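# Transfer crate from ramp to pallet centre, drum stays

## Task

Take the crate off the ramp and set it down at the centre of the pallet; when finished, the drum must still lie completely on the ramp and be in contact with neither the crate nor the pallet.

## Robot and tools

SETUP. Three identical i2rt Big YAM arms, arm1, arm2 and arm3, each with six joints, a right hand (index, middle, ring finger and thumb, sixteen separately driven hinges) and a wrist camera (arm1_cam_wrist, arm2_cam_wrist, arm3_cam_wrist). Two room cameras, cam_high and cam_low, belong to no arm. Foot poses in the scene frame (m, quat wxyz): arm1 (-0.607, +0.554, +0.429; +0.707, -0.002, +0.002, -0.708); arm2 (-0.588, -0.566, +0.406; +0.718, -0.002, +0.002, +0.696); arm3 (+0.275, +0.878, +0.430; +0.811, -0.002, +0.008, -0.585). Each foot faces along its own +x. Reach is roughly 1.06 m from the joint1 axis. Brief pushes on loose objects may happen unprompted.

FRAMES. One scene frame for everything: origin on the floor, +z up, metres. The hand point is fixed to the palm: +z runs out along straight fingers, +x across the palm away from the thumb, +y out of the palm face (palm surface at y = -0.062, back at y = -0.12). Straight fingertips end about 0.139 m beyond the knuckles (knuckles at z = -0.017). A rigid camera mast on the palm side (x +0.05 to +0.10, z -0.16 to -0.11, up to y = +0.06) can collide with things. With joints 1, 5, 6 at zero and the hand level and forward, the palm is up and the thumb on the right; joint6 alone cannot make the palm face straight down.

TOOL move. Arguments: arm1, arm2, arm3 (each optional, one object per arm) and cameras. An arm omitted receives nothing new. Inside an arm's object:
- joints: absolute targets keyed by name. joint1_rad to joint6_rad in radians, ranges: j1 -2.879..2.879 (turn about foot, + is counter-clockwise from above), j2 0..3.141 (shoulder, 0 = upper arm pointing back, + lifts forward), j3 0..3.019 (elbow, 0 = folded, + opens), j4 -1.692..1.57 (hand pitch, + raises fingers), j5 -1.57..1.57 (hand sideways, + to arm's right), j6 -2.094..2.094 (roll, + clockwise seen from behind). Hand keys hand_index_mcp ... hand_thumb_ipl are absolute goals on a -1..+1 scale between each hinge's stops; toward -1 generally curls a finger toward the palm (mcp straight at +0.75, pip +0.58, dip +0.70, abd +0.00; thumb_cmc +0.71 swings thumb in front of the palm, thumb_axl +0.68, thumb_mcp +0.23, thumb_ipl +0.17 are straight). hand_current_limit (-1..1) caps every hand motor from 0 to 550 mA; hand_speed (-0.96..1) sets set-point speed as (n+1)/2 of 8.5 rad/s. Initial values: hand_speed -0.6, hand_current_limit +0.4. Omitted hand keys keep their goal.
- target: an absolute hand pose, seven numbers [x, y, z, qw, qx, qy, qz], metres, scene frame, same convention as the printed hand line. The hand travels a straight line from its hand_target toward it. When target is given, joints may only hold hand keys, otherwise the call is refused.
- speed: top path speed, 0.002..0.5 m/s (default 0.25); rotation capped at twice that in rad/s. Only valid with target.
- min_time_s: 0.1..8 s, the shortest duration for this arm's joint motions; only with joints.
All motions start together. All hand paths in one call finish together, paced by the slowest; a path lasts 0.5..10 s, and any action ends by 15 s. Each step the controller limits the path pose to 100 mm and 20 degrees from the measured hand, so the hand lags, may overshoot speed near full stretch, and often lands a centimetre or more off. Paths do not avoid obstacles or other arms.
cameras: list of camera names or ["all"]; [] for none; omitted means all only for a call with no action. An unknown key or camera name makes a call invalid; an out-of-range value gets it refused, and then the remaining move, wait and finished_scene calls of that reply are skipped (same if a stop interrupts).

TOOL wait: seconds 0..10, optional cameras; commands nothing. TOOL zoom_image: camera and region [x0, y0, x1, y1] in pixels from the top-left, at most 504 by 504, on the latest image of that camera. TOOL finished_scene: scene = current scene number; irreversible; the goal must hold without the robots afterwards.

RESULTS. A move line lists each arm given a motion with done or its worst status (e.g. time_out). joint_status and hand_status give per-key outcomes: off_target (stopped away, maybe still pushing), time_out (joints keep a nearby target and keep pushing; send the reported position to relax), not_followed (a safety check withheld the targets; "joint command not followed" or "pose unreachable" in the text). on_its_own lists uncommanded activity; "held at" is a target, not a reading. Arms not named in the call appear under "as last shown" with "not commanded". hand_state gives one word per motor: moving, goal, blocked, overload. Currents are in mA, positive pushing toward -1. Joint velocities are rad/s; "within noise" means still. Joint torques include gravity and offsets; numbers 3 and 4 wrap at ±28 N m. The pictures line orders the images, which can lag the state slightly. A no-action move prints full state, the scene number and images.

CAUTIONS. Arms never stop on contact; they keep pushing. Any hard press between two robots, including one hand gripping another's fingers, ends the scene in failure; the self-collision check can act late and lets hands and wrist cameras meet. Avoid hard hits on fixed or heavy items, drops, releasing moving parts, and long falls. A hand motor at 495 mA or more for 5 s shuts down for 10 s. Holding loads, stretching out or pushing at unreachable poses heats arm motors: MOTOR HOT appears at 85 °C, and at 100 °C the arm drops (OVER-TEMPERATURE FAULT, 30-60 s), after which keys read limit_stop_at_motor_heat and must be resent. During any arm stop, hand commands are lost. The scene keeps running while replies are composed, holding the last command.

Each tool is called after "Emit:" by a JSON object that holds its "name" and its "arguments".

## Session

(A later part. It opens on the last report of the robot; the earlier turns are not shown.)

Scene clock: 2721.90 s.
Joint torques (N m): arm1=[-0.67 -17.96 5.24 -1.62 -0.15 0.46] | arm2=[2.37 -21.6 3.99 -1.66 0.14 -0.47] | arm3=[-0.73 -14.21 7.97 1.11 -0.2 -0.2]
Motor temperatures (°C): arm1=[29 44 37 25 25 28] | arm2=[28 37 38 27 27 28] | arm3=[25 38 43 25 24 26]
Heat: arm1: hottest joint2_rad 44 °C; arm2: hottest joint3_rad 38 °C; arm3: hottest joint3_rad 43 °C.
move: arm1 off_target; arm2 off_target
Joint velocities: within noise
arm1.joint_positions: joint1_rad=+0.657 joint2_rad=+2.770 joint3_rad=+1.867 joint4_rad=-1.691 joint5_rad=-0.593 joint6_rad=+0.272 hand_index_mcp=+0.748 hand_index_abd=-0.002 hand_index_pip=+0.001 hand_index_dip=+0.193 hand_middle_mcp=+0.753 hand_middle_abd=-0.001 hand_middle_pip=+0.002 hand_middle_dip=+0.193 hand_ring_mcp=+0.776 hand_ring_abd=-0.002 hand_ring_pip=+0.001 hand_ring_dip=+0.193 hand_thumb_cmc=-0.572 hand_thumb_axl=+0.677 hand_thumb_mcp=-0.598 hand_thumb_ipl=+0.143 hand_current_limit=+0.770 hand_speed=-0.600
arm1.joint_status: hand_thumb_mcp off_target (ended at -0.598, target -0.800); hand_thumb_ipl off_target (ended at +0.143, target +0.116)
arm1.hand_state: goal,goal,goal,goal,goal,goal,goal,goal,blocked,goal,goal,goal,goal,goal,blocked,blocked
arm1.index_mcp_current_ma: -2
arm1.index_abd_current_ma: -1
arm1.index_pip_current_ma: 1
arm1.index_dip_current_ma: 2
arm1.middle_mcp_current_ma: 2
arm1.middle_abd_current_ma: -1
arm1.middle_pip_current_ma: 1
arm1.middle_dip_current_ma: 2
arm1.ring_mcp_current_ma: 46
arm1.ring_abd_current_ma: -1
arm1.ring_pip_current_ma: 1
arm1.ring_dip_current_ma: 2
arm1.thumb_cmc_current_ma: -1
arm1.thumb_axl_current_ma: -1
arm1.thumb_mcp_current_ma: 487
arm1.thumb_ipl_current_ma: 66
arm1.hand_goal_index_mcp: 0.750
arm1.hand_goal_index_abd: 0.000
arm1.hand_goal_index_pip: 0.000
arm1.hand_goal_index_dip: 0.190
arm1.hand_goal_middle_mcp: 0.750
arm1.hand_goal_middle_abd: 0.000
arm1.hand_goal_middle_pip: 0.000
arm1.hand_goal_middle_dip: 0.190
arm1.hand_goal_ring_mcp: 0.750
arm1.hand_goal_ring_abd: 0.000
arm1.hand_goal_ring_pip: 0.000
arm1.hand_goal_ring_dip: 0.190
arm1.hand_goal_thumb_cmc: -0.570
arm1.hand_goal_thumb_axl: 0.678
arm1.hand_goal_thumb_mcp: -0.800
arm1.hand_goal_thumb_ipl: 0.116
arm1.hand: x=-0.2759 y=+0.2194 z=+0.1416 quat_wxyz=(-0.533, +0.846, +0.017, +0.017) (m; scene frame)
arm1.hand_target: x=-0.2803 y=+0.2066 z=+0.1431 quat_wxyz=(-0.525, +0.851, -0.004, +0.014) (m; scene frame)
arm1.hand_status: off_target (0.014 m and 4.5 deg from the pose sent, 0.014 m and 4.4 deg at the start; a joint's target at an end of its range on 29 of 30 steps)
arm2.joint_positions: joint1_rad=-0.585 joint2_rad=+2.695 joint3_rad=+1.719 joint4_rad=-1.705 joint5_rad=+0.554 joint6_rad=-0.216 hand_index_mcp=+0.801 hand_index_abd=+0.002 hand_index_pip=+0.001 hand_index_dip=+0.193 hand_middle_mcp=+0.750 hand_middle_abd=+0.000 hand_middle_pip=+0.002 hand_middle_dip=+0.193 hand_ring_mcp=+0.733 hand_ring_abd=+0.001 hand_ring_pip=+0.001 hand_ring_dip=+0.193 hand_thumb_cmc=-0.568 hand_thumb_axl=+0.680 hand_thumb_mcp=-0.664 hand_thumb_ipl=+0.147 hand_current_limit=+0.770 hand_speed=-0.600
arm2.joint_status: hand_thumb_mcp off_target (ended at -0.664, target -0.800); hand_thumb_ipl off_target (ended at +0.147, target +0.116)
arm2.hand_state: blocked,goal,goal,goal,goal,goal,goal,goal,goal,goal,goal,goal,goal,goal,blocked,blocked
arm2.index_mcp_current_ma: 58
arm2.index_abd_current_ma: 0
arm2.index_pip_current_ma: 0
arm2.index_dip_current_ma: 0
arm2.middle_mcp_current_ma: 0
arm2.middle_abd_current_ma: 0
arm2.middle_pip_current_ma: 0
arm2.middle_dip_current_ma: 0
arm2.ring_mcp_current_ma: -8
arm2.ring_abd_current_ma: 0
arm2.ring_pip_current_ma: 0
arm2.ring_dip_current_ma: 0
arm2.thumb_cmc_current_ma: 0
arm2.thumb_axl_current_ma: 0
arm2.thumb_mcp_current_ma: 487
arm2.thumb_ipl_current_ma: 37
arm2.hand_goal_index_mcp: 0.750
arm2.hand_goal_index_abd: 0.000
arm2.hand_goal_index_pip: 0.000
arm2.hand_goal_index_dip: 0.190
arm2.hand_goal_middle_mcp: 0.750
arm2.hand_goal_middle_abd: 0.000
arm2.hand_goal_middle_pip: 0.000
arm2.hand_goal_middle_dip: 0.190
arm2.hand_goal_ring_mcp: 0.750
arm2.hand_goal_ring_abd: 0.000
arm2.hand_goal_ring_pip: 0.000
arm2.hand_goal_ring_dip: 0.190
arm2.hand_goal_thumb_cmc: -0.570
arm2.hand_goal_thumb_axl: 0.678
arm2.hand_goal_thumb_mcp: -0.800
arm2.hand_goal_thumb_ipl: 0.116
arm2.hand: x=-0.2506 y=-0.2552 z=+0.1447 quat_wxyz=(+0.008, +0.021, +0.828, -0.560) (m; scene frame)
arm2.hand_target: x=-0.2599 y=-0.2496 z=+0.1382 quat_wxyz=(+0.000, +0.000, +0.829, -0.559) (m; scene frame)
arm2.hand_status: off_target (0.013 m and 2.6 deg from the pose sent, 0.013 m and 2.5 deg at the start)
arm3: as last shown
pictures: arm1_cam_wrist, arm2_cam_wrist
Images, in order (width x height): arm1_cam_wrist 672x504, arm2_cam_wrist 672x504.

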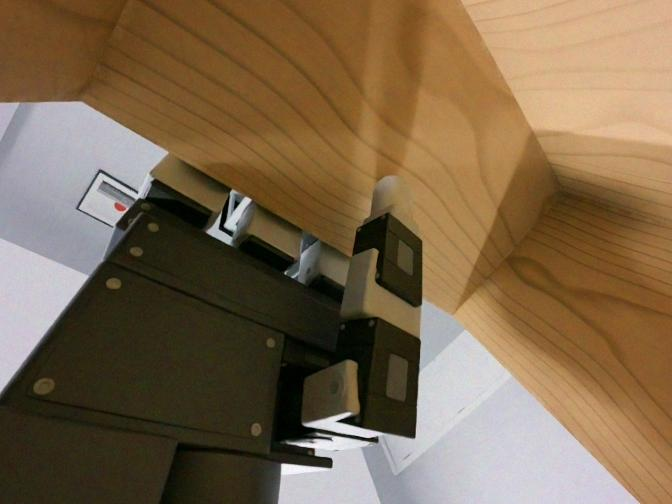

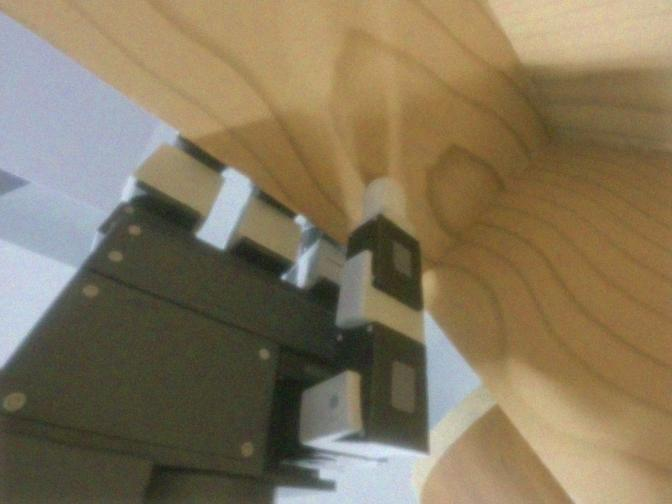

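Emit:
{"name": "move", "arguments": {"arm1": {"target":[-0.28,0.202,0.145,0.5592,-0.829,0,0],"speed":0.08,"joints":{"hand_thumb_mcp":-0.84,"hand_index_pip":-0.6,"hand_middle_pip":-0.6,"hand_ring_pip":-0.6,"hand_index_dip":0.0,"hand_middle_dip":0.0,"hand_ring_dip":0.0}}, "arm2": {"target":[-0.26,-0.2445,0.14,0,0,0.829,-0.5592],"speed":0.08,"joints":{"hand_thumb_mcp":-0.84,"hand_index_pip":-0.6,"hand_middle_pip":-0.6,"hand_ring_pip":-0.6,"hand_index_dip":0.0,"hand_middle_dip":0.0,"hand_ring_dip":0.0}}, "cameras": ["cam_high","cam_low","arm1_cam_wrist","arm2_cam_wrist"]}}

Scene clock: 2735.07 s.
Joint torques (N m): arm1=[-1.14 -18.43 5.5 -1.76 -0.11 0.48] | arm2=[2.32 -22.12 4.49 -1.72 -0.17 -0.47] | arm3=[-0.5 -14.21 7.91 1.11 -0.22 -0.22]
Motor temperatures (°C): arm1=[29 44 36 25 25 28] | arm2=[28 37 37 27 27 28] | arm3=[25 38 43 25 24 26]
Heat: arm1: hottest joint2_rad 44 °C; arm2: hottest joint2_rad 37 °C; arm3: hottest joint3_rad 43 °C.
move: arm1 off_target; arm2 off_target
Joint velocities: within noise
arm1.joint_positions: joint1_rad=+0.657 joint2_rad=+2.770 joint3_rad=+1.867 joint4_rad=-1.691 joint5_rad=-0.593 joint6_rad=+0.269 hand_index_mcp=+0.796 hand_index_abd=-0.002 hand_index_pip=-0.311 hand_index_dip=+0.050 hand_middle_mcp=+0.789 hand_middle_abd=-0.001 hand_middle_pip=-0.327 hand_middle_dip=+0.038 hand_ring_mcp=+0.801 hand_ring_abd=-0.002 hand_ring_pip=-0.380 hand_ring_dip=+0.038 hand_thumb_cmc=-0.571 hand_thumb_axl=+0.678 hand_thumb_mcp=-0.602 hand_thumb_ipl=+0.143 hand_current_limit=+0.770 hand_speed=-0.600
arm1.joint_status: hand_index_pip off_target (ended at -0.311, target -0.600); hand_index_dip off_target (ended at +0.050, target +0.000); hand_middle_pip off_target (ended at -0.327, target -0.600); hand_middle_dip off_target (ended at +0.038, target +0.000); hand_ring_pip off_target (ended at -0.380, target -0.600); hand_ring_dip off_target (ended at +0.038, target +0.000); hand_thumb_mcp off_target (ended at -0.602, target -0.840)
arm1.hand_state: blocked,goal,blocked,blocked,blocked,goal,blocked,blocked,blocked,goal,blocked,blocked,goal,goal,blocked,blocked
arm1.index_mcp_current_ma: 104
arm1.index_abd_current_ma: -1
arm1.index_pip_current_ma: 487
arm1.index_dip_current_ma: 107
arm1.middle_mcp_current_ma: 81
arm1.middle_abd_current_ma: -1
arm1.middle_pip_current_ma: 487
arm1.middle_dip_current_ma: 71
arm1.ring_mcp_current_ma: 119
arm1.ring_abd_current_ma: -1
arm1.ring_pip_current_ma: 487
arm1.ring_dip_current_ma: 74
arm1.thumb_cmc_current_ma: 0
arm1.thumb_axl_current_ma: 0
arm1.thumb_mcp_current_ma: 487
arm1.thumb_ipl_current_ma: 67
arm1.hand_goal_index_mcp: 0.750
arm1.hand_goal_index_abd: 0.000
arm1.hand_goal_index_pip: -0.600
arm1.hand_goal_index_dip: 0.000
arm1.hand_goal_middle_mcp: 0.750
arm1.hand_goal_middle_abd: 0.000
arm1.hand_goal_middle_pip: -0.600
arm1.hand_goal_middle_dip: 0.000
arm1.hand_goal_ring_mcp: 0.750
arm1.hand_goal_ring_abd: 0.000
arm1.hand_goal_ring_pip: -0.600
arm1.hand_goal_ring_dip: 0.000
arm1.hand_goal_thumb_cmc: -0.570
arm1.hand_goal_thumb_axl: 0.678
arm1.hand_goal_thumb_mcp: -0.840
arm1.hand_goal_thumb_ipl: 0.116
arm1.hand: x=-0.2758 y=+0.2193 z=+0.1416 quat_wxyz=(-0.533, +0.846, +0.019, +0.017) (m; scene frame)
arm1.hand_target: x=-0.2804 y=+0.2028 z=+0.1451 quat_wxyz=(-0.523, +0.852, -0.005, +0.015) (m; scene frame)
arm1.hand_status: off_target (0.018 m and 4.6 deg from the pose sent, 0.018 m and 4.5 deg at the start; a joint's target at an end of its range on 31 of 31 steps)
arm2.joint_positions: joint1_rad=-0.582 joint2_rad=+2.697 joint3_rad=+1.719 joint4_rad=-1.705 joint5_rad=+0.559 joint6_rad=-0.215 hand_index_mcp=+0.832 hand_index_abd=+0.001 hand_index_pip=-0.313 hand_index_dip=+0.050 hand_middle_mcp=+0.787 hand_middle_abd=+0.000 hand_middle_pip=-0.274 hand_middle_dip=+0.054 hand_ring_mcp=+0.797 hand_ring_abd=+0.001 hand_ring_pip=-0.322 hand_ring_dip=+0.069 hand_thumb_cmc=-0.568 hand_thumb_axl=+0.681 hand_thumb_mcp=-0.671 hand_thumb_ipl=+0.147 hand_current_limit=+0.770 hand_speed=-0.600
arm2.joint_status: hand_index_pip off_target (ended at -0.313, target -0.600); hand_index_dip off_target (ended at +0.050, target +0.000); hand_middle_pip off_target (ended at -0.274, target -0.600); hand_middle_dip off_target (ended at +0.054, target +0.000); hand_ring_pip off_target (ended at -0.322, target -0.600); hand_ring_dip off_target (ended at +0.069, target +0.000); hand_thumb_mcp off_target (ended at -0.671, target -0.840)
arm2.hand_state: blocked,goal,blocked,blocked,blocked,goal,blocked,blocked,blocked,goal,blocked,blocked,goal,goal,blocked,blocked
arm2.index_mcp_current_ma: 140
arm2.index_abd_current_ma: 0
arm2.index_pip_current_ma: 487
arm2.index_dip_current_ma: 52
arm2.middle_mcp_current_ma: 34
arm2.middle_abd_current_ma: 0
arm2.middle_pip_current_ma: 487
arm2.middle_dip_current_ma: 59
arm2.ring_mcp_current_ma: 50
arm2.ring_abd_current_ma: 0
arm2.ring_pip_current_ma: 487
arm2.ring_dip_current_ma: 91
arm2.thumb_cmc_current_ma: 0
arm2.thumb_axl_current_ma: 0
arm2.thumb_mcp_current_ma: 487
arm2.thumb_ipl_current_ma: 37
arm2.hand_goal_index_mcp: 0.750
arm2.hand_goal_index_abd: 0.000
arm2.hand_goal_index_pip: -0.600
arm2.hand_goal_index_dip: 0.000
arm2.hand_goal_middle_mcp: 0.750
arm2.hand_goal_middle_abd: 0.000
arm2.hand_goal_middle_pip: -0.600
arm2.hand_goal_middle_dip: 0.000
arm2.hand_goal_ring_mcp: 0.750
arm2.hand_goal_ring_abd: 0.000
arm2.hand_goal_ring_pip: -0.600
arm2.hand_goal_ring_dip: 0.000
arm2.hand_goal_thumb_cmc: -0.570
arm2.hand_goal_thumb_axl: 0.678
arm2.hand_goal_thumb_mcp: -0.840
arm2.hand_goal_thumb_ipl: 0.116
arm2.hand: x=-0.2512 y=-0.2550 z=+0.1440 quat_wxyz=(+0.010, +0.018, +0.827, -0.561) (m; scene frame)
arm2.hand_target: x=-0.2600 y=-0.2448 z=+0.1402 quat_wxyz=(+0.001, +0.000, +0.831, -0.557) (m; scene frame)
arm2.hand_status: off_target (0.014 m and 2.4 deg from the pose sent, 0.015 m and 2.6 deg at the start; a joint's target at an end of its range on 28 of 31 steps)
arm3: as last shown
pictures: arm1_cam_wrist, arm2_cam_wrist, cam_high, cam_low
Images, in order (width x height): arm1_cam_wrist 672x504, arm2_cam_wrist 672x504, cam_high 672x504, cam_low 672x504.

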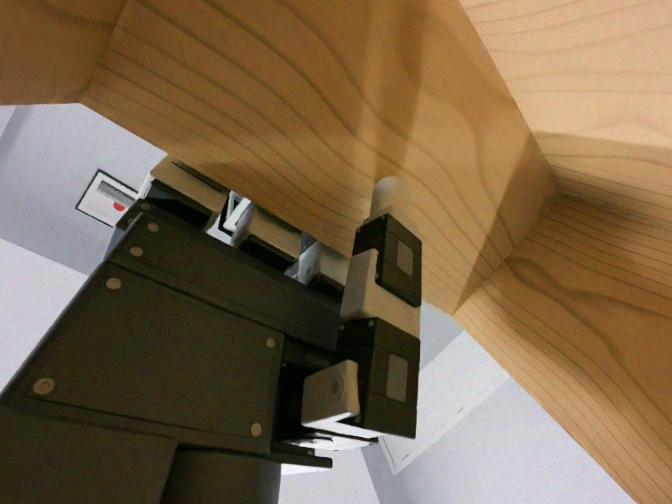

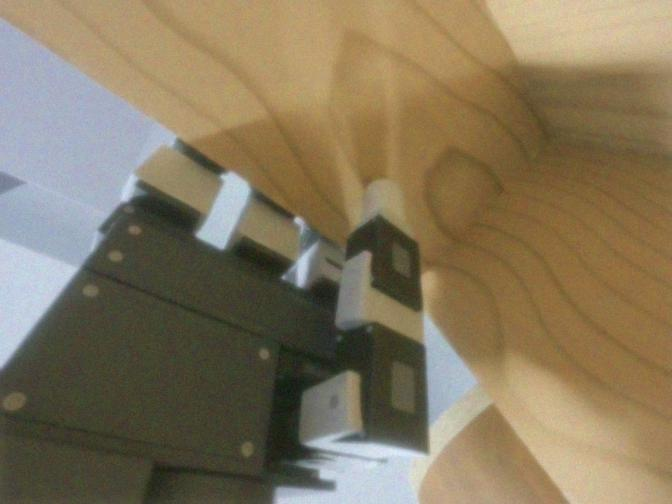

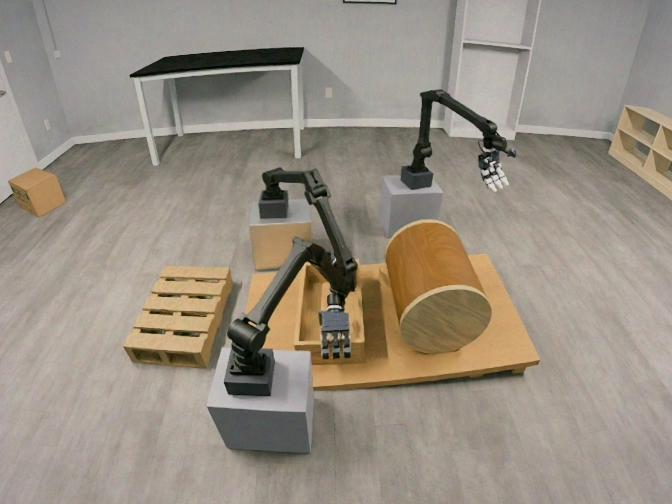

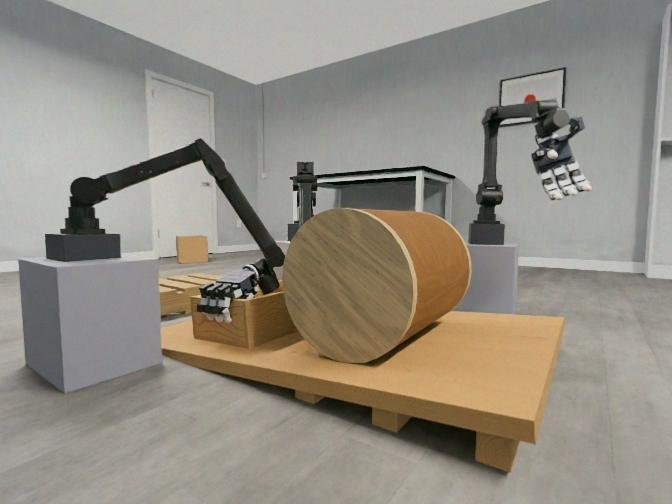

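Emit:
{"name": "move", "arguments": {"arm1": {"joints":{"hand_index_mcp":0.45,"hand_middle_mcp":0.45,"hand_ring_mcp":0.45}}, "arm2": {"joints":{"hand_index_mcp":0.45,"hand_middle_mcp":0.45,"hand_ring_mcp":0.45}}}}

Emit:
{"name": "move", "arguments": {"arm1": {"target":[-0.28,0.206,0.24,0.5592,-0.829,0,0],"speed":0.08}, "arm2": {"target":[-0.26,-0.2495,0.24,0,0,0.829,-0.5592],"speed":0.08}, "cameras": ["cam_high","cam_low","arm1_cam_wrist","arm2_cam_wrist"]}}

Scene clock: 2745.50 s.
Joint torques (N m): arm1=[-1.55 -18.43 5.52 -1.72 -0.11 0.43] | arm2=[2.55 -21.66 4.51 -1.72 -0.3 -0.45] | arm3=[-0.38 -13.86 7.86 1.07 -0.23 -0.24]
Motor temperatures (°C): arm1=[29 45 35 25 25 28] | arm2=[28 39 37 27 27 28] | arm3=[25 38 43 25 24 26]
Heat: arm1: hottest joint2_rad 45 °C; arm2: hottest joint2_rad 39 °C; arm3: hottest joint3_rad 43 °C.
move: arm1 off_target; arm2 off_target
Joint velocities: within noise
arm1.joint_positions: joint1_rad=+0.657 joint2_rad=+2.770 joint3_rad=+1.867 joint4_rad=-1.691 joint5_rad=-0.592 joint6_rad=+0.270 hand_index_mcp=+0.791 hand_index_abd=-0.002 hand_index_pip=-0.311 hand_index_dip=+0.052 hand_middle_mcp=+0.781 hand_middle_abd=-0.001 hand_middle_pip=-0.327 hand_middle_dip=+0.039 hand_ring_mcp=+0.795 hand_ring_abd=-0.002 hand_ring_pip=-0.380 hand_ring_dip=+0.039 hand_thumb_cmc=-0.571 hand_thumb_axl=+0.678 hand_thumb_mcp=-0.602 hand_thumb_ipl=+0.143 hand_current_limit=+0.770 hand_speed=-0.600
arm1.joint_status: hand_index_mcp off_target (ended at +0.791, target +0.450); hand_middle_mcp off_target (ended at +0.781, target +0.450); hand_ring_mcp off_target (ended at +0.795, target +0.450)
arm1.hand_state: blocked,goal,blocked,blocked,blocked,goal,blocked,blocked,blocked,goal,blocked,blocked,goal,goal,blocked,blocked
arm1.index_mcp_current_ma: 487
arm1.index_abd_current_ma: -1
arm1.index_pip_current_ma: 487
arm1.index_dip_current_ma: 112
arm1.middle_mcp_current_ma: 487
arm1.middle_abd_current_ma: -1
arm1.middle_pip_current_ma: 487
arm1.middle_dip_current_ma: 75
arm1.ring_mcp_current_ma: 487
arm1.ring_abd_current_ma: -1
arm1.ring_pip_current_ma: 487
arm1.ring_dip_current_ma: 76
arm1.thumb_cmc_current_ma: 0
arm1.thumb_axl_current_ma: 0
arm1.thumb_mcp_current_ma: 487
arm1.thumb_ipl_current_ma: 67
arm1.hand_goal_index_mcp: 0.450
arm1.hand_goal_index_abd: 0.000
arm1.hand_goal_index_pip: -0.600
arm1.hand_goal_index_dip: 0.000
arm1.hand_goal_middle_mcp: 0.450
arm1.hand_goal_middle_abd: 0.000
arm1.hand_goal_middle_pip: -0.600
arm1.hand_goal_middle_dip: 0.000
arm1.hand_goal_ring_mcp: 0.450
arm1.hand_goal_ring_abd: 0.000
arm1.hand_goal_ring_pip: -0.600
arm1.hand_goal_ring_dip: 0.000
arm1.hand_goal_thumb_cmc: -0.570
arm1.hand_goal_thumb_axl: 0.678
arm1.hand_goal_thumb_mcp: -0.840
arm1.hand_goal_thumb_ipl: 0.116
arm1.hand: x=-0.2760 y=+0.2193 z=+0.1416 quat_wxyz=(-0.533, +0.846, +0.018, +0.017) (m; scene frame)
arm1.hand_target: x=-0.2804 y=+0.2027 z=+0.1451 quat_wxyz=(-0.523, +0.852, -0.005, +0.015) (m; scene frame)
arm1.hand_status: not commanded
arm2.joint_positions: joint1_rad=-0.581 joint2_rad=+2.697 joint3_rad=+1.719 joint4_rad=-1.705 joint5_rad=+0.562 joint6_rad=-0.218 hand_index_mcp=+0.830 hand_index_abd=+0.001 hand_index_pip=-0.313 hand_index_dip=+0.051 hand_middle_mcp=+0.777 hand_middle_abd=+0.000 hand_middle_pip=-0.274 hand_middle_dip=+0.057 hand_ring_mcp=+0.785 hand_ring_abd=+0.001 hand_ring_pip=-0.322 hand_ring_dip=+0.073 hand_thumb_cmc=-0.568 hand_thumb_axl=+0.681 hand_thumb_mcp=-0.671 hand_thumb_ipl=+0.147 hand_current_limit=+0.770 hand_speed=-0.600
arm2.joint_status: hand_index_mcp off_target (ended at +0.830, target +0.450); hand_middle_mcp off_target (ended at +0.777, target +0.450); hand_ring_mcp off_target (ended at +0.785, target +0.450)
arm2.hand_state: blocked,goal,blocked,blocked,blocked,goal,blocked,blocked,blocked,goal,blocked,blocked,goal,goal,blocked,blocked
arm2.index_mcp_current_ma: 487
arm2.index_abd_current_ma: 0
arm2.index_pip_current_ma: 487
arm2.index_dip_current_ma: 54
arm2.middle_mcp_current_ma: 487
arm2.middle_abd_current_ma: 0
arm2.middle_pip_current_ma: 487
arm2.middle_dip_current_ma: 65
arm2.ring_mcp_current_ma: 487
arm2.ring_abd_current_ma: 0
arm2.ring_pip_current_ma: 487
arm2.ring_dip_current_ma: 102
arm2.thumb_cmc_current_ma: 0
arm2.thumb_axl_current_ma: 0
arm2.thumb_mcp_current_ma: 487
arm2.thumb_ipl_current_ma: 37
arm2.hand_goal_index_mcp: 0.450
arm2.hand_goal_index_abd: 0.000
arm2.hand_goal_index_pip: -0.600
arm2.hand_goal_index_dip: 0.000
arm2.hand_goal_middle_mcp: 0.450
arm2.hand_goal_middle_abd: 0.000
arm2.hand_goal_middle_pip: -0.600
arm2.hand_goal_middle_dip: 0.000
arm2.hand_goal_ring_mcp: 0.450
arm2.hand_goal_ring_abd: 0.000
arm2.hand_goal_ring_pip: -0.600
arm2.hand_goal_ring_dip: 0.000
arm2.hand_goal_thumb_cmc: -0.570
arm2.hand_goal_thumb_axl: 0.678
arm2.hand_goal_thumb_mcp: -0.840
arm2.hand_goal_thumb_ipl: 0.116
arm2.hand: x=-0.2511 y=-0.2549 z=+0.1440 quat_wxyz=(+0.011, +0.016, +0.827, -0.561) (m; scene frame)
arm2.hand_target: x=-0.2600 y=-0.2448 z=+0.1402 quat_wxyz=(+0.001, +0.000, +0.831, -0.557) (m; scene frame)
arm2.hand_status: not commanded
arm3: as last shown
pictures: none

Scene clock: 2747.60 s.
Joint torques (N m): arm1=[-1.55 -26.46 3.93 -3.22 -0.29 0.48] | arm2=[1.03 -30.62 4.48 -3.6 0.3 -0.1] | arm3=[-0.56 -14.15 7.79 1.13 -0.21 -0.23]
Motor temperatures (°C): arm1=[29 45 35 25 25 28] | arm2=[28 39 37 27 27 28] | arm3=[25 38 43 25 24 26]
Heat: arm1: hottest joint2_rad 45 °C; arm2: hottest joint2_rad 39 °C; arm3: hottest joint3_rad 43 °C.
move: arm1 off_target; arm2 off_target
Joint velocities: within noise
arm1.joint_positions: joint1_rad=+0.662 joint2_rad=+2.655 joint3_rad=+1.694 joint4_rad=-1.652 joint5_rad=-0.593 joint6_rad=+0.293 hand_index_mcp=+0.575 hand_index_abd=-0.002 hand_index_pip=-0.397 hand_index_dip=+0.065 hand_middle_mcp=+0.539 hand_middle_abd=-0.001 hand_middle_pip=-0.388 hand_middle_dip=+0.060 hand_ring_mcp=+0.545 hand_ring_abd=-0.002 hand_ring_pip=-0.462 hand_ring_dip=+0.062 hand_thumb_cmc=-0.578 hand_thumb_axl=+0.668 hand_thumb_mcp=-0.361 hand_thumb_ipl=+0.177 hand_current_limit=+0.770 hand_speed=-0.600
arm1.joint_status: not commanded
arm1.hand_state: blocked,goal,blocked,blocked,blocked,goal,blocked,blocked,blocked,goal,blocked,blocked,goal,goal,blocked,blocked
arm1.index_mcp_current_ma: 435
arm1.index_abd_current_ma: -1
arm1.index_pip_current_ma: 487
arm1.index_dip_current_ma: 155
arm1.middle_mcp_current_ma: 265
arm1.middle_abd_current_ma: -1
arm1.middle_pip_current_ma: 487
arm1.middle_dip_current_ma: 139
arm1.ring_mcp_current_ma: 295
arm1.ring_abd_current_ma: -1
arm1.ring_pip_current_ma: 460
arm1.ring_dip_current_ma: 148
arm1.thumb_cmc_current_ma: -7
arm1.thumb_axl_current_ma: -14
arm1.thumb_mcp_current_ma: 487
arm1.thumb_ipl_current_ma: 217
arm1.hand_goal_index_mcp: 0.450
arm1.hand_goal_index_abd: 0.000
arm1.hand_goal_index_pip: -0.600
arm1.hand_goal_index_dip: 0.000
arm1.hand_goal_middle_mcp: 0.450
arm1.hand_goal_middle_abd: 0.000
arm1.hand_goal_middle_pip: -0.600
arm1.hand_goal_middle_dip: 0.000
arm1.hand_goal_ring_mcp: 0.450
arm1.hand_goal_ring_abd: 0.000
arm1.hand_goal_ring_pip: -0.600
arm1.hand_goal_ring_dip: 0.000
arm1.hand_goal_thumb_cmc: -0.570
arm1.hand_goal_thumb_axl: 0.678
arm1.hand_goal_thumb_mcp: -0.840
arm1.hand_goal_thumb_ipl: 0.116
arm1.on_its_own: hand_index_mcp moved -0.215 toward your old target +0.450; hand_index_pip moved -0.086 toward your old target -0.600; hand_middle_mcp moved -0.242 toward your old target +0.450; hand_middle_pip moved -0.061 toward your old target -0.600; hand_ring_mcp moved -0.250 toward your old target +0.450; hand_ring_pip moved -0.082 toward your old target -0.600
arm1.hand: x=-0.2959 y=+0.2467 z=+0.1753 quat_wxyz=(-0.539, +0.842, +0.007, +0.005) (m; scene frame)
arm1.hand_target: x=-0.2820 y=+0.2097 z=+0.2350 quat_wxyz=(-0.508, +0.861, -0.008, +0.021) (m; scene frame)
arm1.hand_status: off_target (0.078 m and 2.9 deg from the pose sent, 0.099 m and 4.6 deg at the start; a joint's target at an end of its range on 63 of 63 steps)
arm2.joint_positions: joint1_rad=-0.568 joint2_rad=+2.560 joint3_rad=+1.513 joint4_rad=-1.661 joint5_rad=+0.558 joint6_rad=-0.292 hand_index_mcp=+0.582 hand_index_abd=+0.000 hand_index_pip=-0.313 hand_index_dip=+0.086 hand_middle_mcp=+0.554 hand_middle_abd=+0.000 hand_middle_pip=-0.333 hand_middle_dip=+0.087 hand_ring_mcp=+0.570 hand_ring_abd=+0.001 hand_ring_pip=-0.434 hand_ring_dip=+0.093 hand_thumb_cmc=-0.558 hand_thumb_axl=+0.690 hand_thumb_mcp=-0.430 hand_thumb_ipl=+0.185 hand_current_limit=+0.770 hand_speed=-0.600
arm2.joint_status: not commanded
arm2.hand_state: blocked,goal,blocked,blocked,blocked,goal,blocked,blocked,blocked,goal,blocked,blocked,goal,goal,blocked,blocked
arm2.index_mcp_current_ma: 334
arm2.index_abd_current_ma: 0
arm2.index_pip_current_ma: 487
arm2.index_dip_current_ma: 137
arm2.middle_mcp_current_ma: 214
arm2.middle_abd_current_ma: 0
arm2.middle_pip_current_ma: 487
arm2.middle_dip_current_ma: 142
arm2.ring_mcp_current_ma: 280
arm2.ring_abd_current_ma: 0
arm2.ring_pip_current_ma: 447
arm2.ring_dip_current_ma: 158
arm2.thumb_cmc_current_ma: 4
arm2.thumb_axl_current_ma: 6
arm2.thumb_mcp_current_ma: 487
arm2.thumb_ipl_current_ma: 158
arm2.hand_goal_index_mcp: 0.450
arm2.hand_goal_index_abd: 0.000
arm2.hand_goal_index_pip: -0.600
arm2.hand_goal_index_dip: 0.000
arm2.hand_goal_middle_mcp: 0.450
arm2.hand_goal_middle_abd: 0.000
arm2.hand_goal_middle_pip: -0.600
arm2.hand_goal_middle_dip: 0.000
arm2.hand_goal_ring_mcp: 0.450
arm2.hand_goal_ring_abd: 0.000
arm2.hand_goal_ring_pip: -0.600
arm2.hand_goal_ring_dip: 0.000
arm2.hand_goal_thumb_cmc: -0.570
arm2.hand_goal_thumb_axl: 0.678
arm2.hand_goal_thumb_mcp: -0.840
arm2.hand_goal_thumb_ipl: 0.116
arm2.on_its_own: hand_index_mcp moved -0.248 toward your old target +0.450; hand_middle_mcp moved -0.224 toward your old target +0.450; hand_middle_pip moved -0.059 toward your old target -0.600; hand_ring_mcp moved -0.215 toward your old target +0.450; hand_ring_pip moved -0.113 toward your old target -0.600
arm2.hand: x=-0.2869 y=-0.2860 z=+0.1825 quat_wxyz=(-0.014, -0.023, +0.822, -0.569) (m; scene frame)
arm2.hand_target: x=-0.2624 y=-0.2534 z=+0.2368 quat_wxyz=(+0.010, -0.005, +0.844, -0.537) (m; scene frame)
arm2.hand_status: off_target (0.073 m and 3.4 deg from the pose sent, 0.097 m and 2.2 deg at the start; a joint's target at an end of its range on 63 of 63 steps)
arm3: as last shown
pictures: arm1_cam_wrist, arm2_cam_wrist, cam_high, cam_low
Images, in order (width x height): arm1_cam_wrist 672x504, arm2_cam_wrist 672x504, cam_high 672x504, cam_low 672x504.

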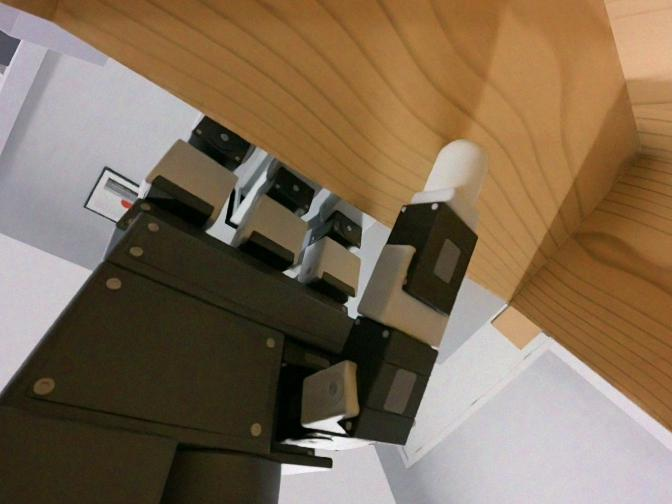

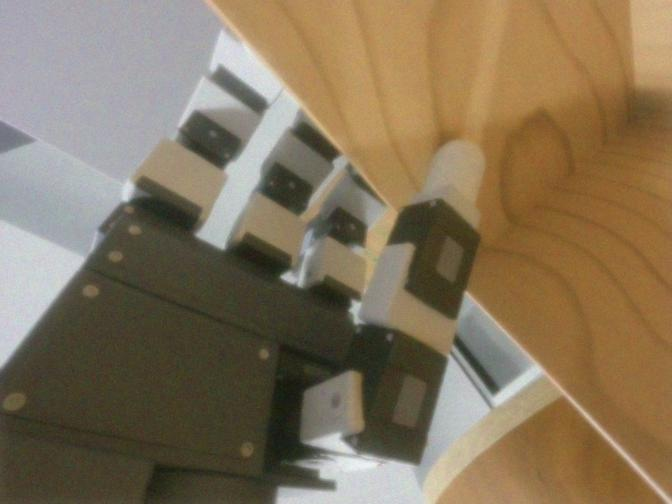

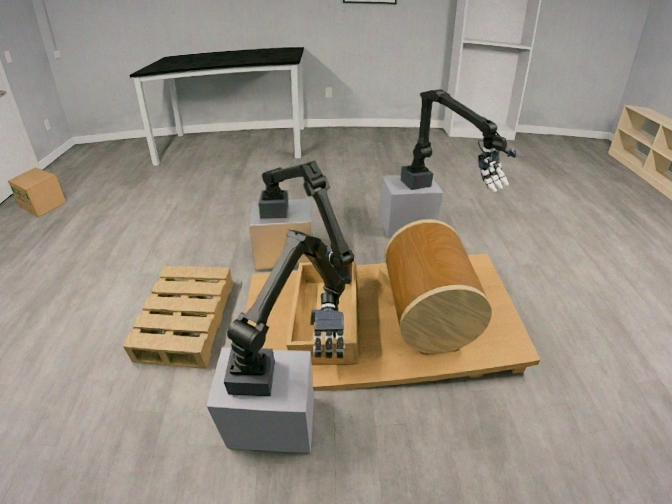

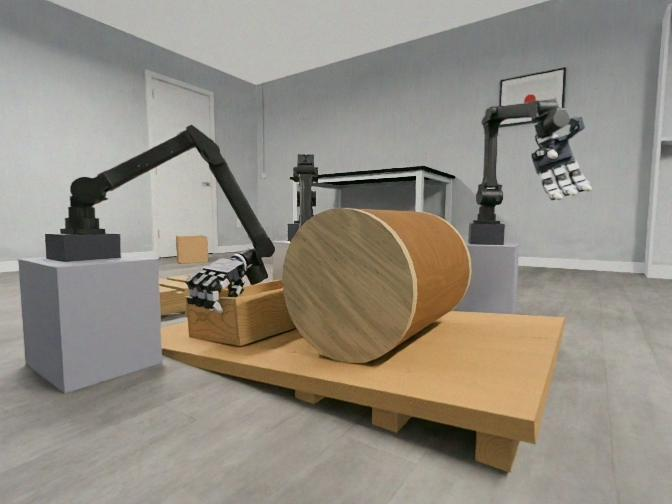

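Emit:
{"name": "move", "arguments": {"arm1": {"target":[-0.30,0.235,0.27,0.5592,-0.829,0,0],"speed":0.08}, "arm2": {"target":[-0.28,-0.275,0.27,0,0,0.829,-0.5592],"speed":0.08}, "cameras": ["cam_high","cam_low","arm1_cam_wrist","arm2_cam_wrist"]}}

Emit:
{"name": "move", "arguments": {"arm1": {"target":[-0.30,0.235,0.20,0.5592,-0.829,0,0],"speed":0.1}, "arm2": {"target":[-0.28,-0.275,0.20,0,0,0.829,-0.5592],"speed":0.1}, "cameras": ["cam_high","cam_low"]}}

Scene clock: 2868.83 s.
Joint torques (N m): arm1=[-0.5 -17.44 3.54 -2.3 -0.3 -0.03] | arm2=[1.2 -19.37 3.78 -2.36 0.39 -0.02] | arm3=[-0.09 -14.15 7.87 1.05 -0.22 -0.2]
Motor temperatures (°C): arm1=[29 59 32 25 26 28] | arm2=[28 43 35 28 27 28] | arm3=[25 38 44 25 24 26]
Heat: arm1: hottest joint2_rad 59 °C; arm2: hottest joint2_rad 43 °C; arm3: hottest joint3_rad 44 °C.
move: arm1 off_target; arm2 off_target
Joint velocities: within noise
arm1.joint_positions: joint1_rad=+0.650 joint2_rad=+2.428 joint3_rad=+1.572 joint4_rad=-1.669 joint5_rad=-0.593 joint6_rad=+0.323 hand_index_mcp=+0.482 hand_index_abd=-0.002 hand_index_pip=-0.590 hand_index_dip=-0.007 hand_middle_mcp=+0.448 hand_middle_abd=-0.001 hand_middle_pip=-0.594 hand_middle_dip=+0.003 hand_ring_mcp=+0.448 hand_ring_abd=-0.002 hand_ring_pip=-0.594 hand_ring_dip=+0.003 hand_thumb_cmc=-0.572 hand_thumb_axl=+0.676 hand_thumb_mcp=-0.370 hand_thumb_ipl=+0.151 hand_current_limit=+0.770 hand_speed=-0.600
arm1.joint_status: not commanded
arm1.hand_state: blocked,goal,goal,goal,goal,goal,goal,goal,goal,goal,goal,goal,goal,goal,blocked,blocked
arm1.index_mcp_current_ma: 61
arm1.index_abd_current_ma: -1
arm1.index_pip_current_ma: 10
arm1.index_dip_current_ma: -7
arm1.middle_mcp_current_ma: -1
arm1.middle_abd_current_ma: -1
arm1.middle_pip_current_ma: 5
arm1.middle_dip_current_ma: 2
arm1.ring_mcp_current_ma: -1
arm1.ring_abd_current_ma: -1
arm1.ring_pip_current_ma: 5
arm1.ring_dip_current_ma: 2
arm1.thumb_cmc_current_ma: -1
arm1.thumb_axl_current_ma: -1
arm1.thumb_mcp_current_ma: 487
arm1.thumb_ipl_current_ma: 97
arm1.hand_goal_index_mcp: 0.450
arm1.hand_goal_index_abd: 0.000
arm1.hand_goal_index_pip: -0.600
arm1.hand_goal_index_dip: 0.000
arm1.hand_goal_middle_mcp: 0.450
arm1.hand_goal_middle_abd: 0.000
arm1.hand_goal_middle_pip: -0.600
arm1.hand_goal_middle_dip: 0.000
arm1.hand_goal_ring_mcp: 0.450
arm1.hand_goal_ring_abd: 0.000
arm1.hand_goal_ring_pip: -0.600
arm1.hand_goal_ring_dip: 0.000
arm1.hand_goal_thumb_cmc: -0.570
arm1.hand_goal_thumb_axl: 0.678
arm1.hand_goal_thumb_mcp: -0.840
arm1.hand_goal_thumb_ipl: 0.116
arm1.on_its_own: hand_index_mcp moved -0.093 toward your old target +0.450; hand_index_pip moved -0.193 to your old target -0.600; hand_index_dip moved -0.072 to your old target +0.000; hand_middle_mcp moved -0.090 to your old target +0.450; hand_middle_pip moved -0.206 to your old target -0.600; hand_middle_dip moved -0.056 to your old target +0.000; hand_ring_mcp moved -0.097 to your old target +0.450; hand_ring_pip moved -0.133 to your old target -0.600; hand_ring_dip moved -0.059 to your old target +0.000; hand_thumb_ipl moved -0.026 toward your old target +0.116
arm1.hand: x=-0.2940 y=+0.2334 z=+0.2651 quat_wxyz=(-0.510, +0.860, +0.004, +0.022) (m; scene frame)
arm1.hand_target: x=-0.3001 y=+0.2353 z=+0.2697 quat_wxyz=(-0.517, +0.856, -0.008, +0.017) (m; scene frame)
arm1.hand_status: off_target (0.008 m and 7.2 deg from the pose sent, 0.095 m and 2.9 deg at the start; a joint's target at an end of its range on 49 of 51 steps)
arm2.joint_positions: joint1_rad=-0.569 joint2_rad=+2.322 joint3_rad=+1.418 joint4_rad=-1.687 joint5_rad=+0.553 joint6_rad=-0.292 hand_index_mcp=+0.534 hand_index_abd=+0.001 hand_index_pip=-0.490 hand_index_dip=+0.051 hand_middle_mcp=+0.448 hand_middle_abd=+0.000 hand_middle_pip=-0.594 hand_middle_dip=+0.004 hand_ring_mcp=+0.448 hand_ring_abd=+0.001 hand_ring_pip=-0.595 hand_ring_dip=+0.004 hand_thumb_cmc=-0.560 hand_thumb_axl=+0.687 hand_thumb_mcp=-0.416 hand_thumb_ipl=+0.157 hand_current_limit=+0.770 hand_speed=-0.600
arm2.joint_status: not commanded
arm2.hand_state: blocked,goal,blocked,blocked,goal,goal,goal,goal,goal,goal,goal,goal,goal,goal,blocked,blocked
arm2.index_mcp_current_ma: 145
arm2.index_abd_current_ma: 0
arm2.index_pip_current_ma: 213
arm2.index_dip_current_ma: 53
arm2.middle_mcp_current_ma: 0
arm2.middle_abd_current_ma: 0
arm2.middle_pip_current_ma: 1
arm2.middle_dip_current_ma: 1
arm2.ring_mcp_current_ma: 0
arm2.ring_abd_current_ma: 0
arm2.ring_pip_current_ma: 1
arm2.ring_dip_current_ma: 1
arm2.thumb_cmc_current_ma: 3
arm2.thumb_axl_current_ma: 3
arm2.thumb_mcp_current_ma: 487
arm2.thumb_ipl_current_ma: 62
arm2.hand_goal_index_mcp: 0.450
arm2.hand_goal_index_abd: 0.000
arm2.hand_goal_index_pip: -0.600
arm2.hand_goal_index_dip: 0.000
arm2.hand_goal_middle_mcp: 0.450
arm2.hand_goal_middle_abd: 0.000
arm2.hand_goal_middle_pip: -0.600
arm2.hand_goal_middle_dip: 0.000
arm2.hand_goal_ring_mcp: 0.450
arm2.hand_goal_ring_abd: 0.000
arm2.hand_goal_ring_pip: -0.600
arm2.hand_goal_ring_dip: 0.000
arm2.hand_goal_thumb_cmc: -0.570
arm2.hand_goal_thumb_axl: 0.678
arm2.hand_goal_thumb_mcp: -0.840
arm2.hand_goal_thumb_ipl: 0.116
arm2.on_its_own: hand_index_mcp moved -0.049 toward your old target +0.450; hand_index_pip moved -0.177 toward your old target -0.600; hand_index_dip moved -0.035 toward your old target +0.000; hand_middle_mcp moved -0.106 to your old target +0.450; hand_middle_pip moved -0.261 to your old target -0.600; hand_middle_dip moved -0.083 to your old target +0.000; hand_ring_mcp moved -0.122 to your old target +0.450; hand_ring_pip moved -0.161 to your old target -0.600; hand_ring_dip moved -0.089 to your old target +0.000; hand_thumb_ipl moved -0.028 toward your old target +0.116
arm2.hand: x=-0.2757 y=-0.2683 z=+0.2736 quat_wxyz=(+0.012, -0.003, +0.849, -0.529) (m; scene frame)
arm2.hand_target: x=-0.2801 y=-0.2752 z=+0.2699 quat_wxyz=(+0.008, -0.004, +0.841, -0.541) (m; scene frame)
arm2.hand_status: off_target (0.009 m and 4.4 deg from the pose sent, 0.088 m and 3.4 deg at the start; a joint's target at an end of its range on 45 of 51 steps)
arm3: as last shown
pictures: arm1_cam_wrist, arm2_cam_wrist, cam_high, cam_low
Images, in order (width x height): arm1_cam_wrist 672x504, arm2_cam_wrist 672x504, cam_high 672x504, cam_low 672x504.

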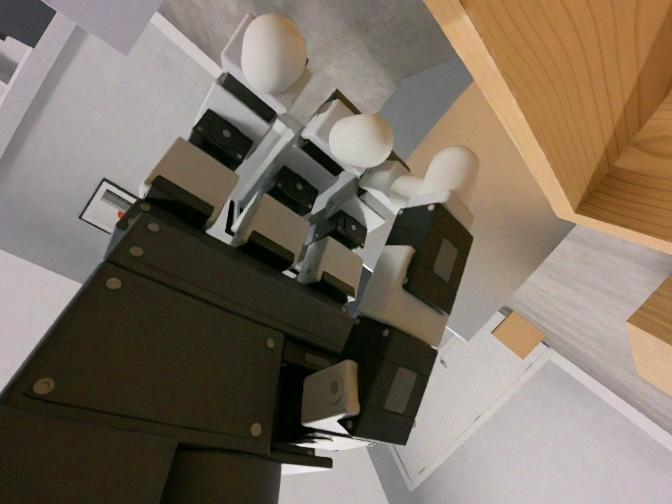

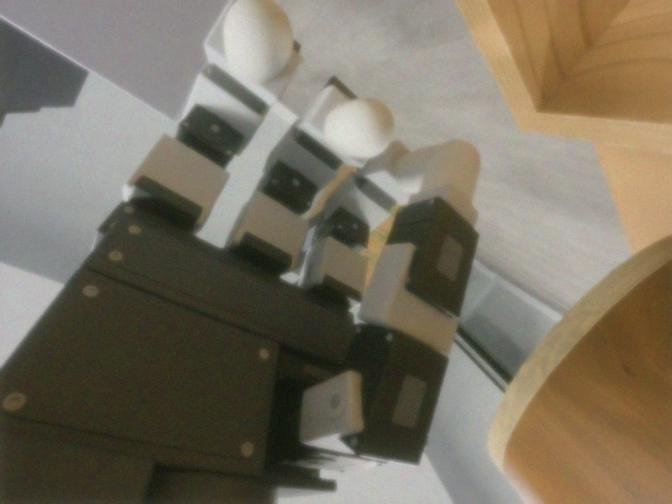

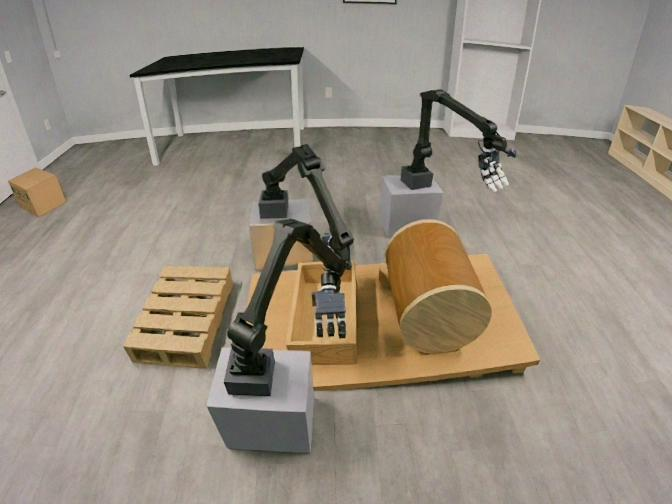

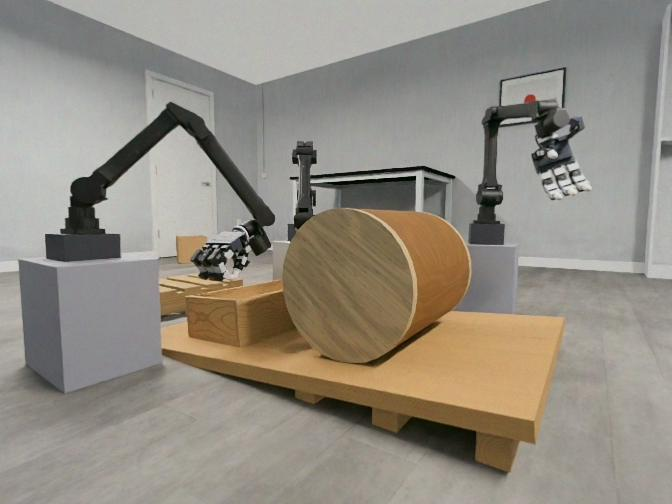

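Scene clock: 2870.13 s.
Joint torques (N m): arm1=[-1.32 -16.03 6.67 -1.94 -0.24 -0.12] | arm2=[1.26 -18.14 5.91 -1.42 0.26 -0.03] | arm3=[-0.26 -13.86 7.87 1.06 -0.2 -0.2]
Motor temperatures (°C): arm1=[29 58 32 25 26 28] | arm2=[28 43 35 28 27 28] | arm3=[25 38 44 25 24 26]
Heat: arm1: hottest joint2_rad 58 °C; arm2: hottest joint2_rad 43 °C; arm3: hottest joint3_rad 44 °C.
move: arm1 off_target; arm2 off_target
Joint velocities: within noise
arm1.joint_positions: joint1_rad=+0.649 joint2_rad=+2.588 joint3_rad=+1.646 joint4_rad=-1.684 joint5_rad=-0.589 joint6_rad=+0.310 hand_index_mcp=+0.482 hand_index_abd=-0.002 hand_index_pip=-0.591 hand_index_dip=-0.008 hand_middle_mcp=+0.448 hand_middle_abd=-0.001 hand_middle_pip=-0.594 hand_middle_dip=+0.003 hand_ring_mcp=+0.457 hand_ring_abd=-0.002 hand_ring_pip=-0.605 hand_ring_dip=-0.007 hand_thumb_cmc=-0.572 hand_thumb_axl=+0.677 hand_thumb_mcp=-0.370 hand_thumb_ipl=+0.151 hand_current_limit=+0.770 hand_speed=-0.600
arm1.joint_status: not commanded
arm1.hand_state: blocked,goal,goal,goal,goal,goal,goal,goal,goal,goal,goal,goal,goal,goal,blocked,blocked
arm1.index_mcp_current_ma: 61
arm1.index_abd_current_ma: -1
arm1.index_pip_current_ma: 9
arm1.index_dip_current_ma: -7
arm1.middle_mcp_current_ma: -1
arm1.middle_abd_current_ma: -1
arm1.middle_pip_current_ma: 5
arm1.middle_dip_current_ma: 2
arm1.ring_mcp_current_ma: 7
arm1.ring_abd_current_ma: -1
arm1.ring_pip_current_ma: -4
arm1.ring_dip_current_ma: -6
arm1.thumb_cmc_current_ma: -1
arm1.thumb_axl_current_ma: -1
arm1.thumb_mcp_current_ma: 487
arm1.thumb_ipl_current_ma: 97
arm1.hand_goal_index_mcp: 0.450
arm1.hand_goal_index_abd: 0.000
arm1.hand_goal_index_pip: -0.600
arm1.hand_goal_index_dip: 0.000
arm1.hand_goal_middle_mcp: 0.450
arm1.hand_goal_middle_abd: 0.000
arm1.hand_goal_middle_pip: -0.600
arm1.hand_goal_middle_dip: 0.000
arm1.hand_goal_ring_mcp: 0.450
arm1.hand_goal_ring_abd: 0.000
arm1.hand_goal_ring_pip: -0.600
arm1.hand_goal_ring_dip: 0.000
arm1.hand_goal_thumb_cmc: -0.570
arm1.hand_goal_thumb_axl: 0.678
arm1.hand_goal_thumb_mcp: -0.840
arm1.hand_goal_thumb_ipl: 0.116
arm1.hand: x=-0.3047 y=+0.2471 z=+0.2063 quat_wxyz=(-0.543, +0.840, -0.006, -0.001) (m; scene frame)
arm1.hand_target: x=-0.3004 y=+0.2355 z=+0.2002 quat_wxyz=(-0.539, +0.843, -0.003, +0.008) (m; scene frame)
arm1.hand_status: off_target (0.014 m and 2.3 deg from the pose sent, 0.065 m and 7.1 deg at the start; a joint's target at an end of its range on 39 of 39 steps)
arm2.joint_positions: joint1_rad=-0.567 joint2_rad=+2.484 joint3_rad=+1.482 joint4_rad=-1.685 joint5_rad=+0.546 joint6_rad=-0.266 hand_index_mcp=+0.550 hand_index_abd=+0.001 hand_index_pip=-0.493 hand_index_dip=+0.030 hand_middle_mcp=+0.447 hand_middle_abd=+0.000 hand_middle_pip=-0.594 hand_middle_dip=+0.004 hand_ring_mcp=+0.447 hand_ring_abd=+0.001 hand_ring_pip=-0.595 hand_ring_dip=+0.004 hand_thumb_cmc=-0.560 hand_thumb_axl=+0.687 hand_thumb_mcp=-0.426 hand_thumb_ipl=+0.157 hand_current_limit=+0.770 hand_speed=-0.600
arm2.joint_status: not commanded
arm2.hand_state: blocked,goal,blocked,blocked,goal,goal,goal,goal,goal,goal,goal,goal,goal,goal,blocked,blocked
arm2.index_mcp_current_ma: 201
arm2.index_abd_current_ma: 0
arm2.index_pip_current_ma: 204
arm2.index_dip_current_ma: 20
arm2.middle_mcp_current_ma: 0
arm2.middle_abd_current_ma: 0
arm2.middle_pip_current_ma: 1
arm2.middle_dip_current_ma: 1
arm2.ring_mcp_current_ma: 0
arm2.ring_abd_current_ma: 0
arm2.ring_pip_current_ma: 1
arm2.ring_dip_current_ma: 1
arm2.thumb_cmc_current_ma: 3
arm2.thumb_axl_current_ma: 3
arm2.thumb_mcp_current_ma: 487
arm2.thumb_ipl_current_ma: 62
arm2.hand_goal_index_mcp: 0.450
arm2.hand_goal_index_abd: 0.000
arm2.hand_goal_index_pip: -0.600
arm2.hand_goal_index_dip: 0.000
arm2.hand_goal_middle_mcp: 0.450
arm2.hand_goal_middle_abd: 0.000
arm2.hand_goal_middle_pip: -0.600
arm2.hand_goal_middle_dip: 0.000
arm2.hand_goal_ring_mcp: 0.450
arm2.hand_goal_ring_abd: 0.000
arm2.hand_goal_ring_pip: -0.600
arm2.hand_goal_ring_dip: 0.000
arm2.hand_goal_thumb_cmc: -0.570
arm2.hand_goal_thumb_axl: 0.678
arm2.hand_goal_thumb_mcp: -0.840
arm2.hand_goal_thumb_ipl: 0.116
arm2.on_its_own: hand_index_dip moved -0.021 toward your old target +0.000
arm2.hand: x=-0.2835 y=-0.2807 z=+0.2142 quat_wxyz=(-0.006, -0.006, +0.828, -0.561) (m; scene frame)
arm2.hand_target: x=-0.2803 y=-0.2752 z=+0.2004 quat_wxyz=(+0.000, +0.000, +0.829, -0.559) (m; scene frame)
arm2.hand_status: off_target (0.016 m and 1.0 deg from the pose sent, 0.074 m and 4.4 deg at the start)
arm3: as last shown
pictures: cam_high, cam_low
Images, in order (width x height): cam_high 672x504, cam_low 672x504.

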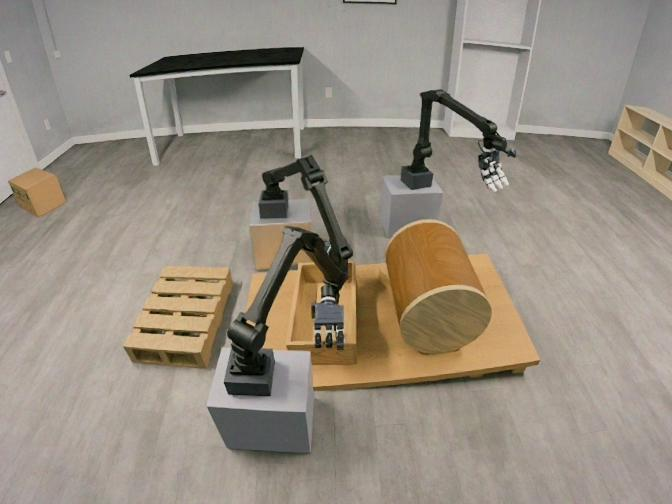

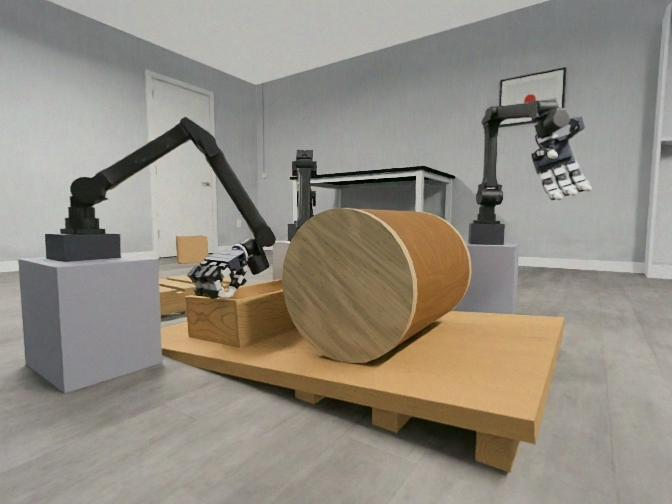

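Emit:
{"name": "zoom_image", "arguments": {"camera": "cam_high", "region": [270, 240, 400, 380]}}

Scaled by 3.600.

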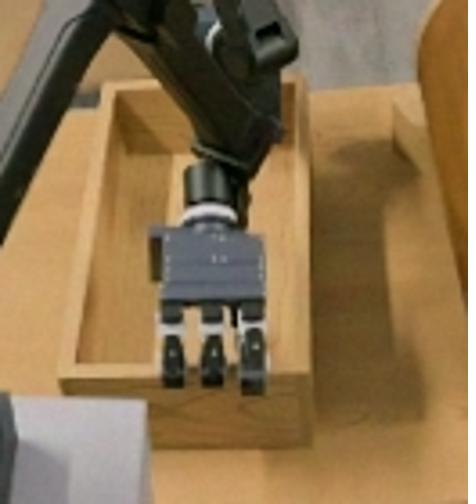

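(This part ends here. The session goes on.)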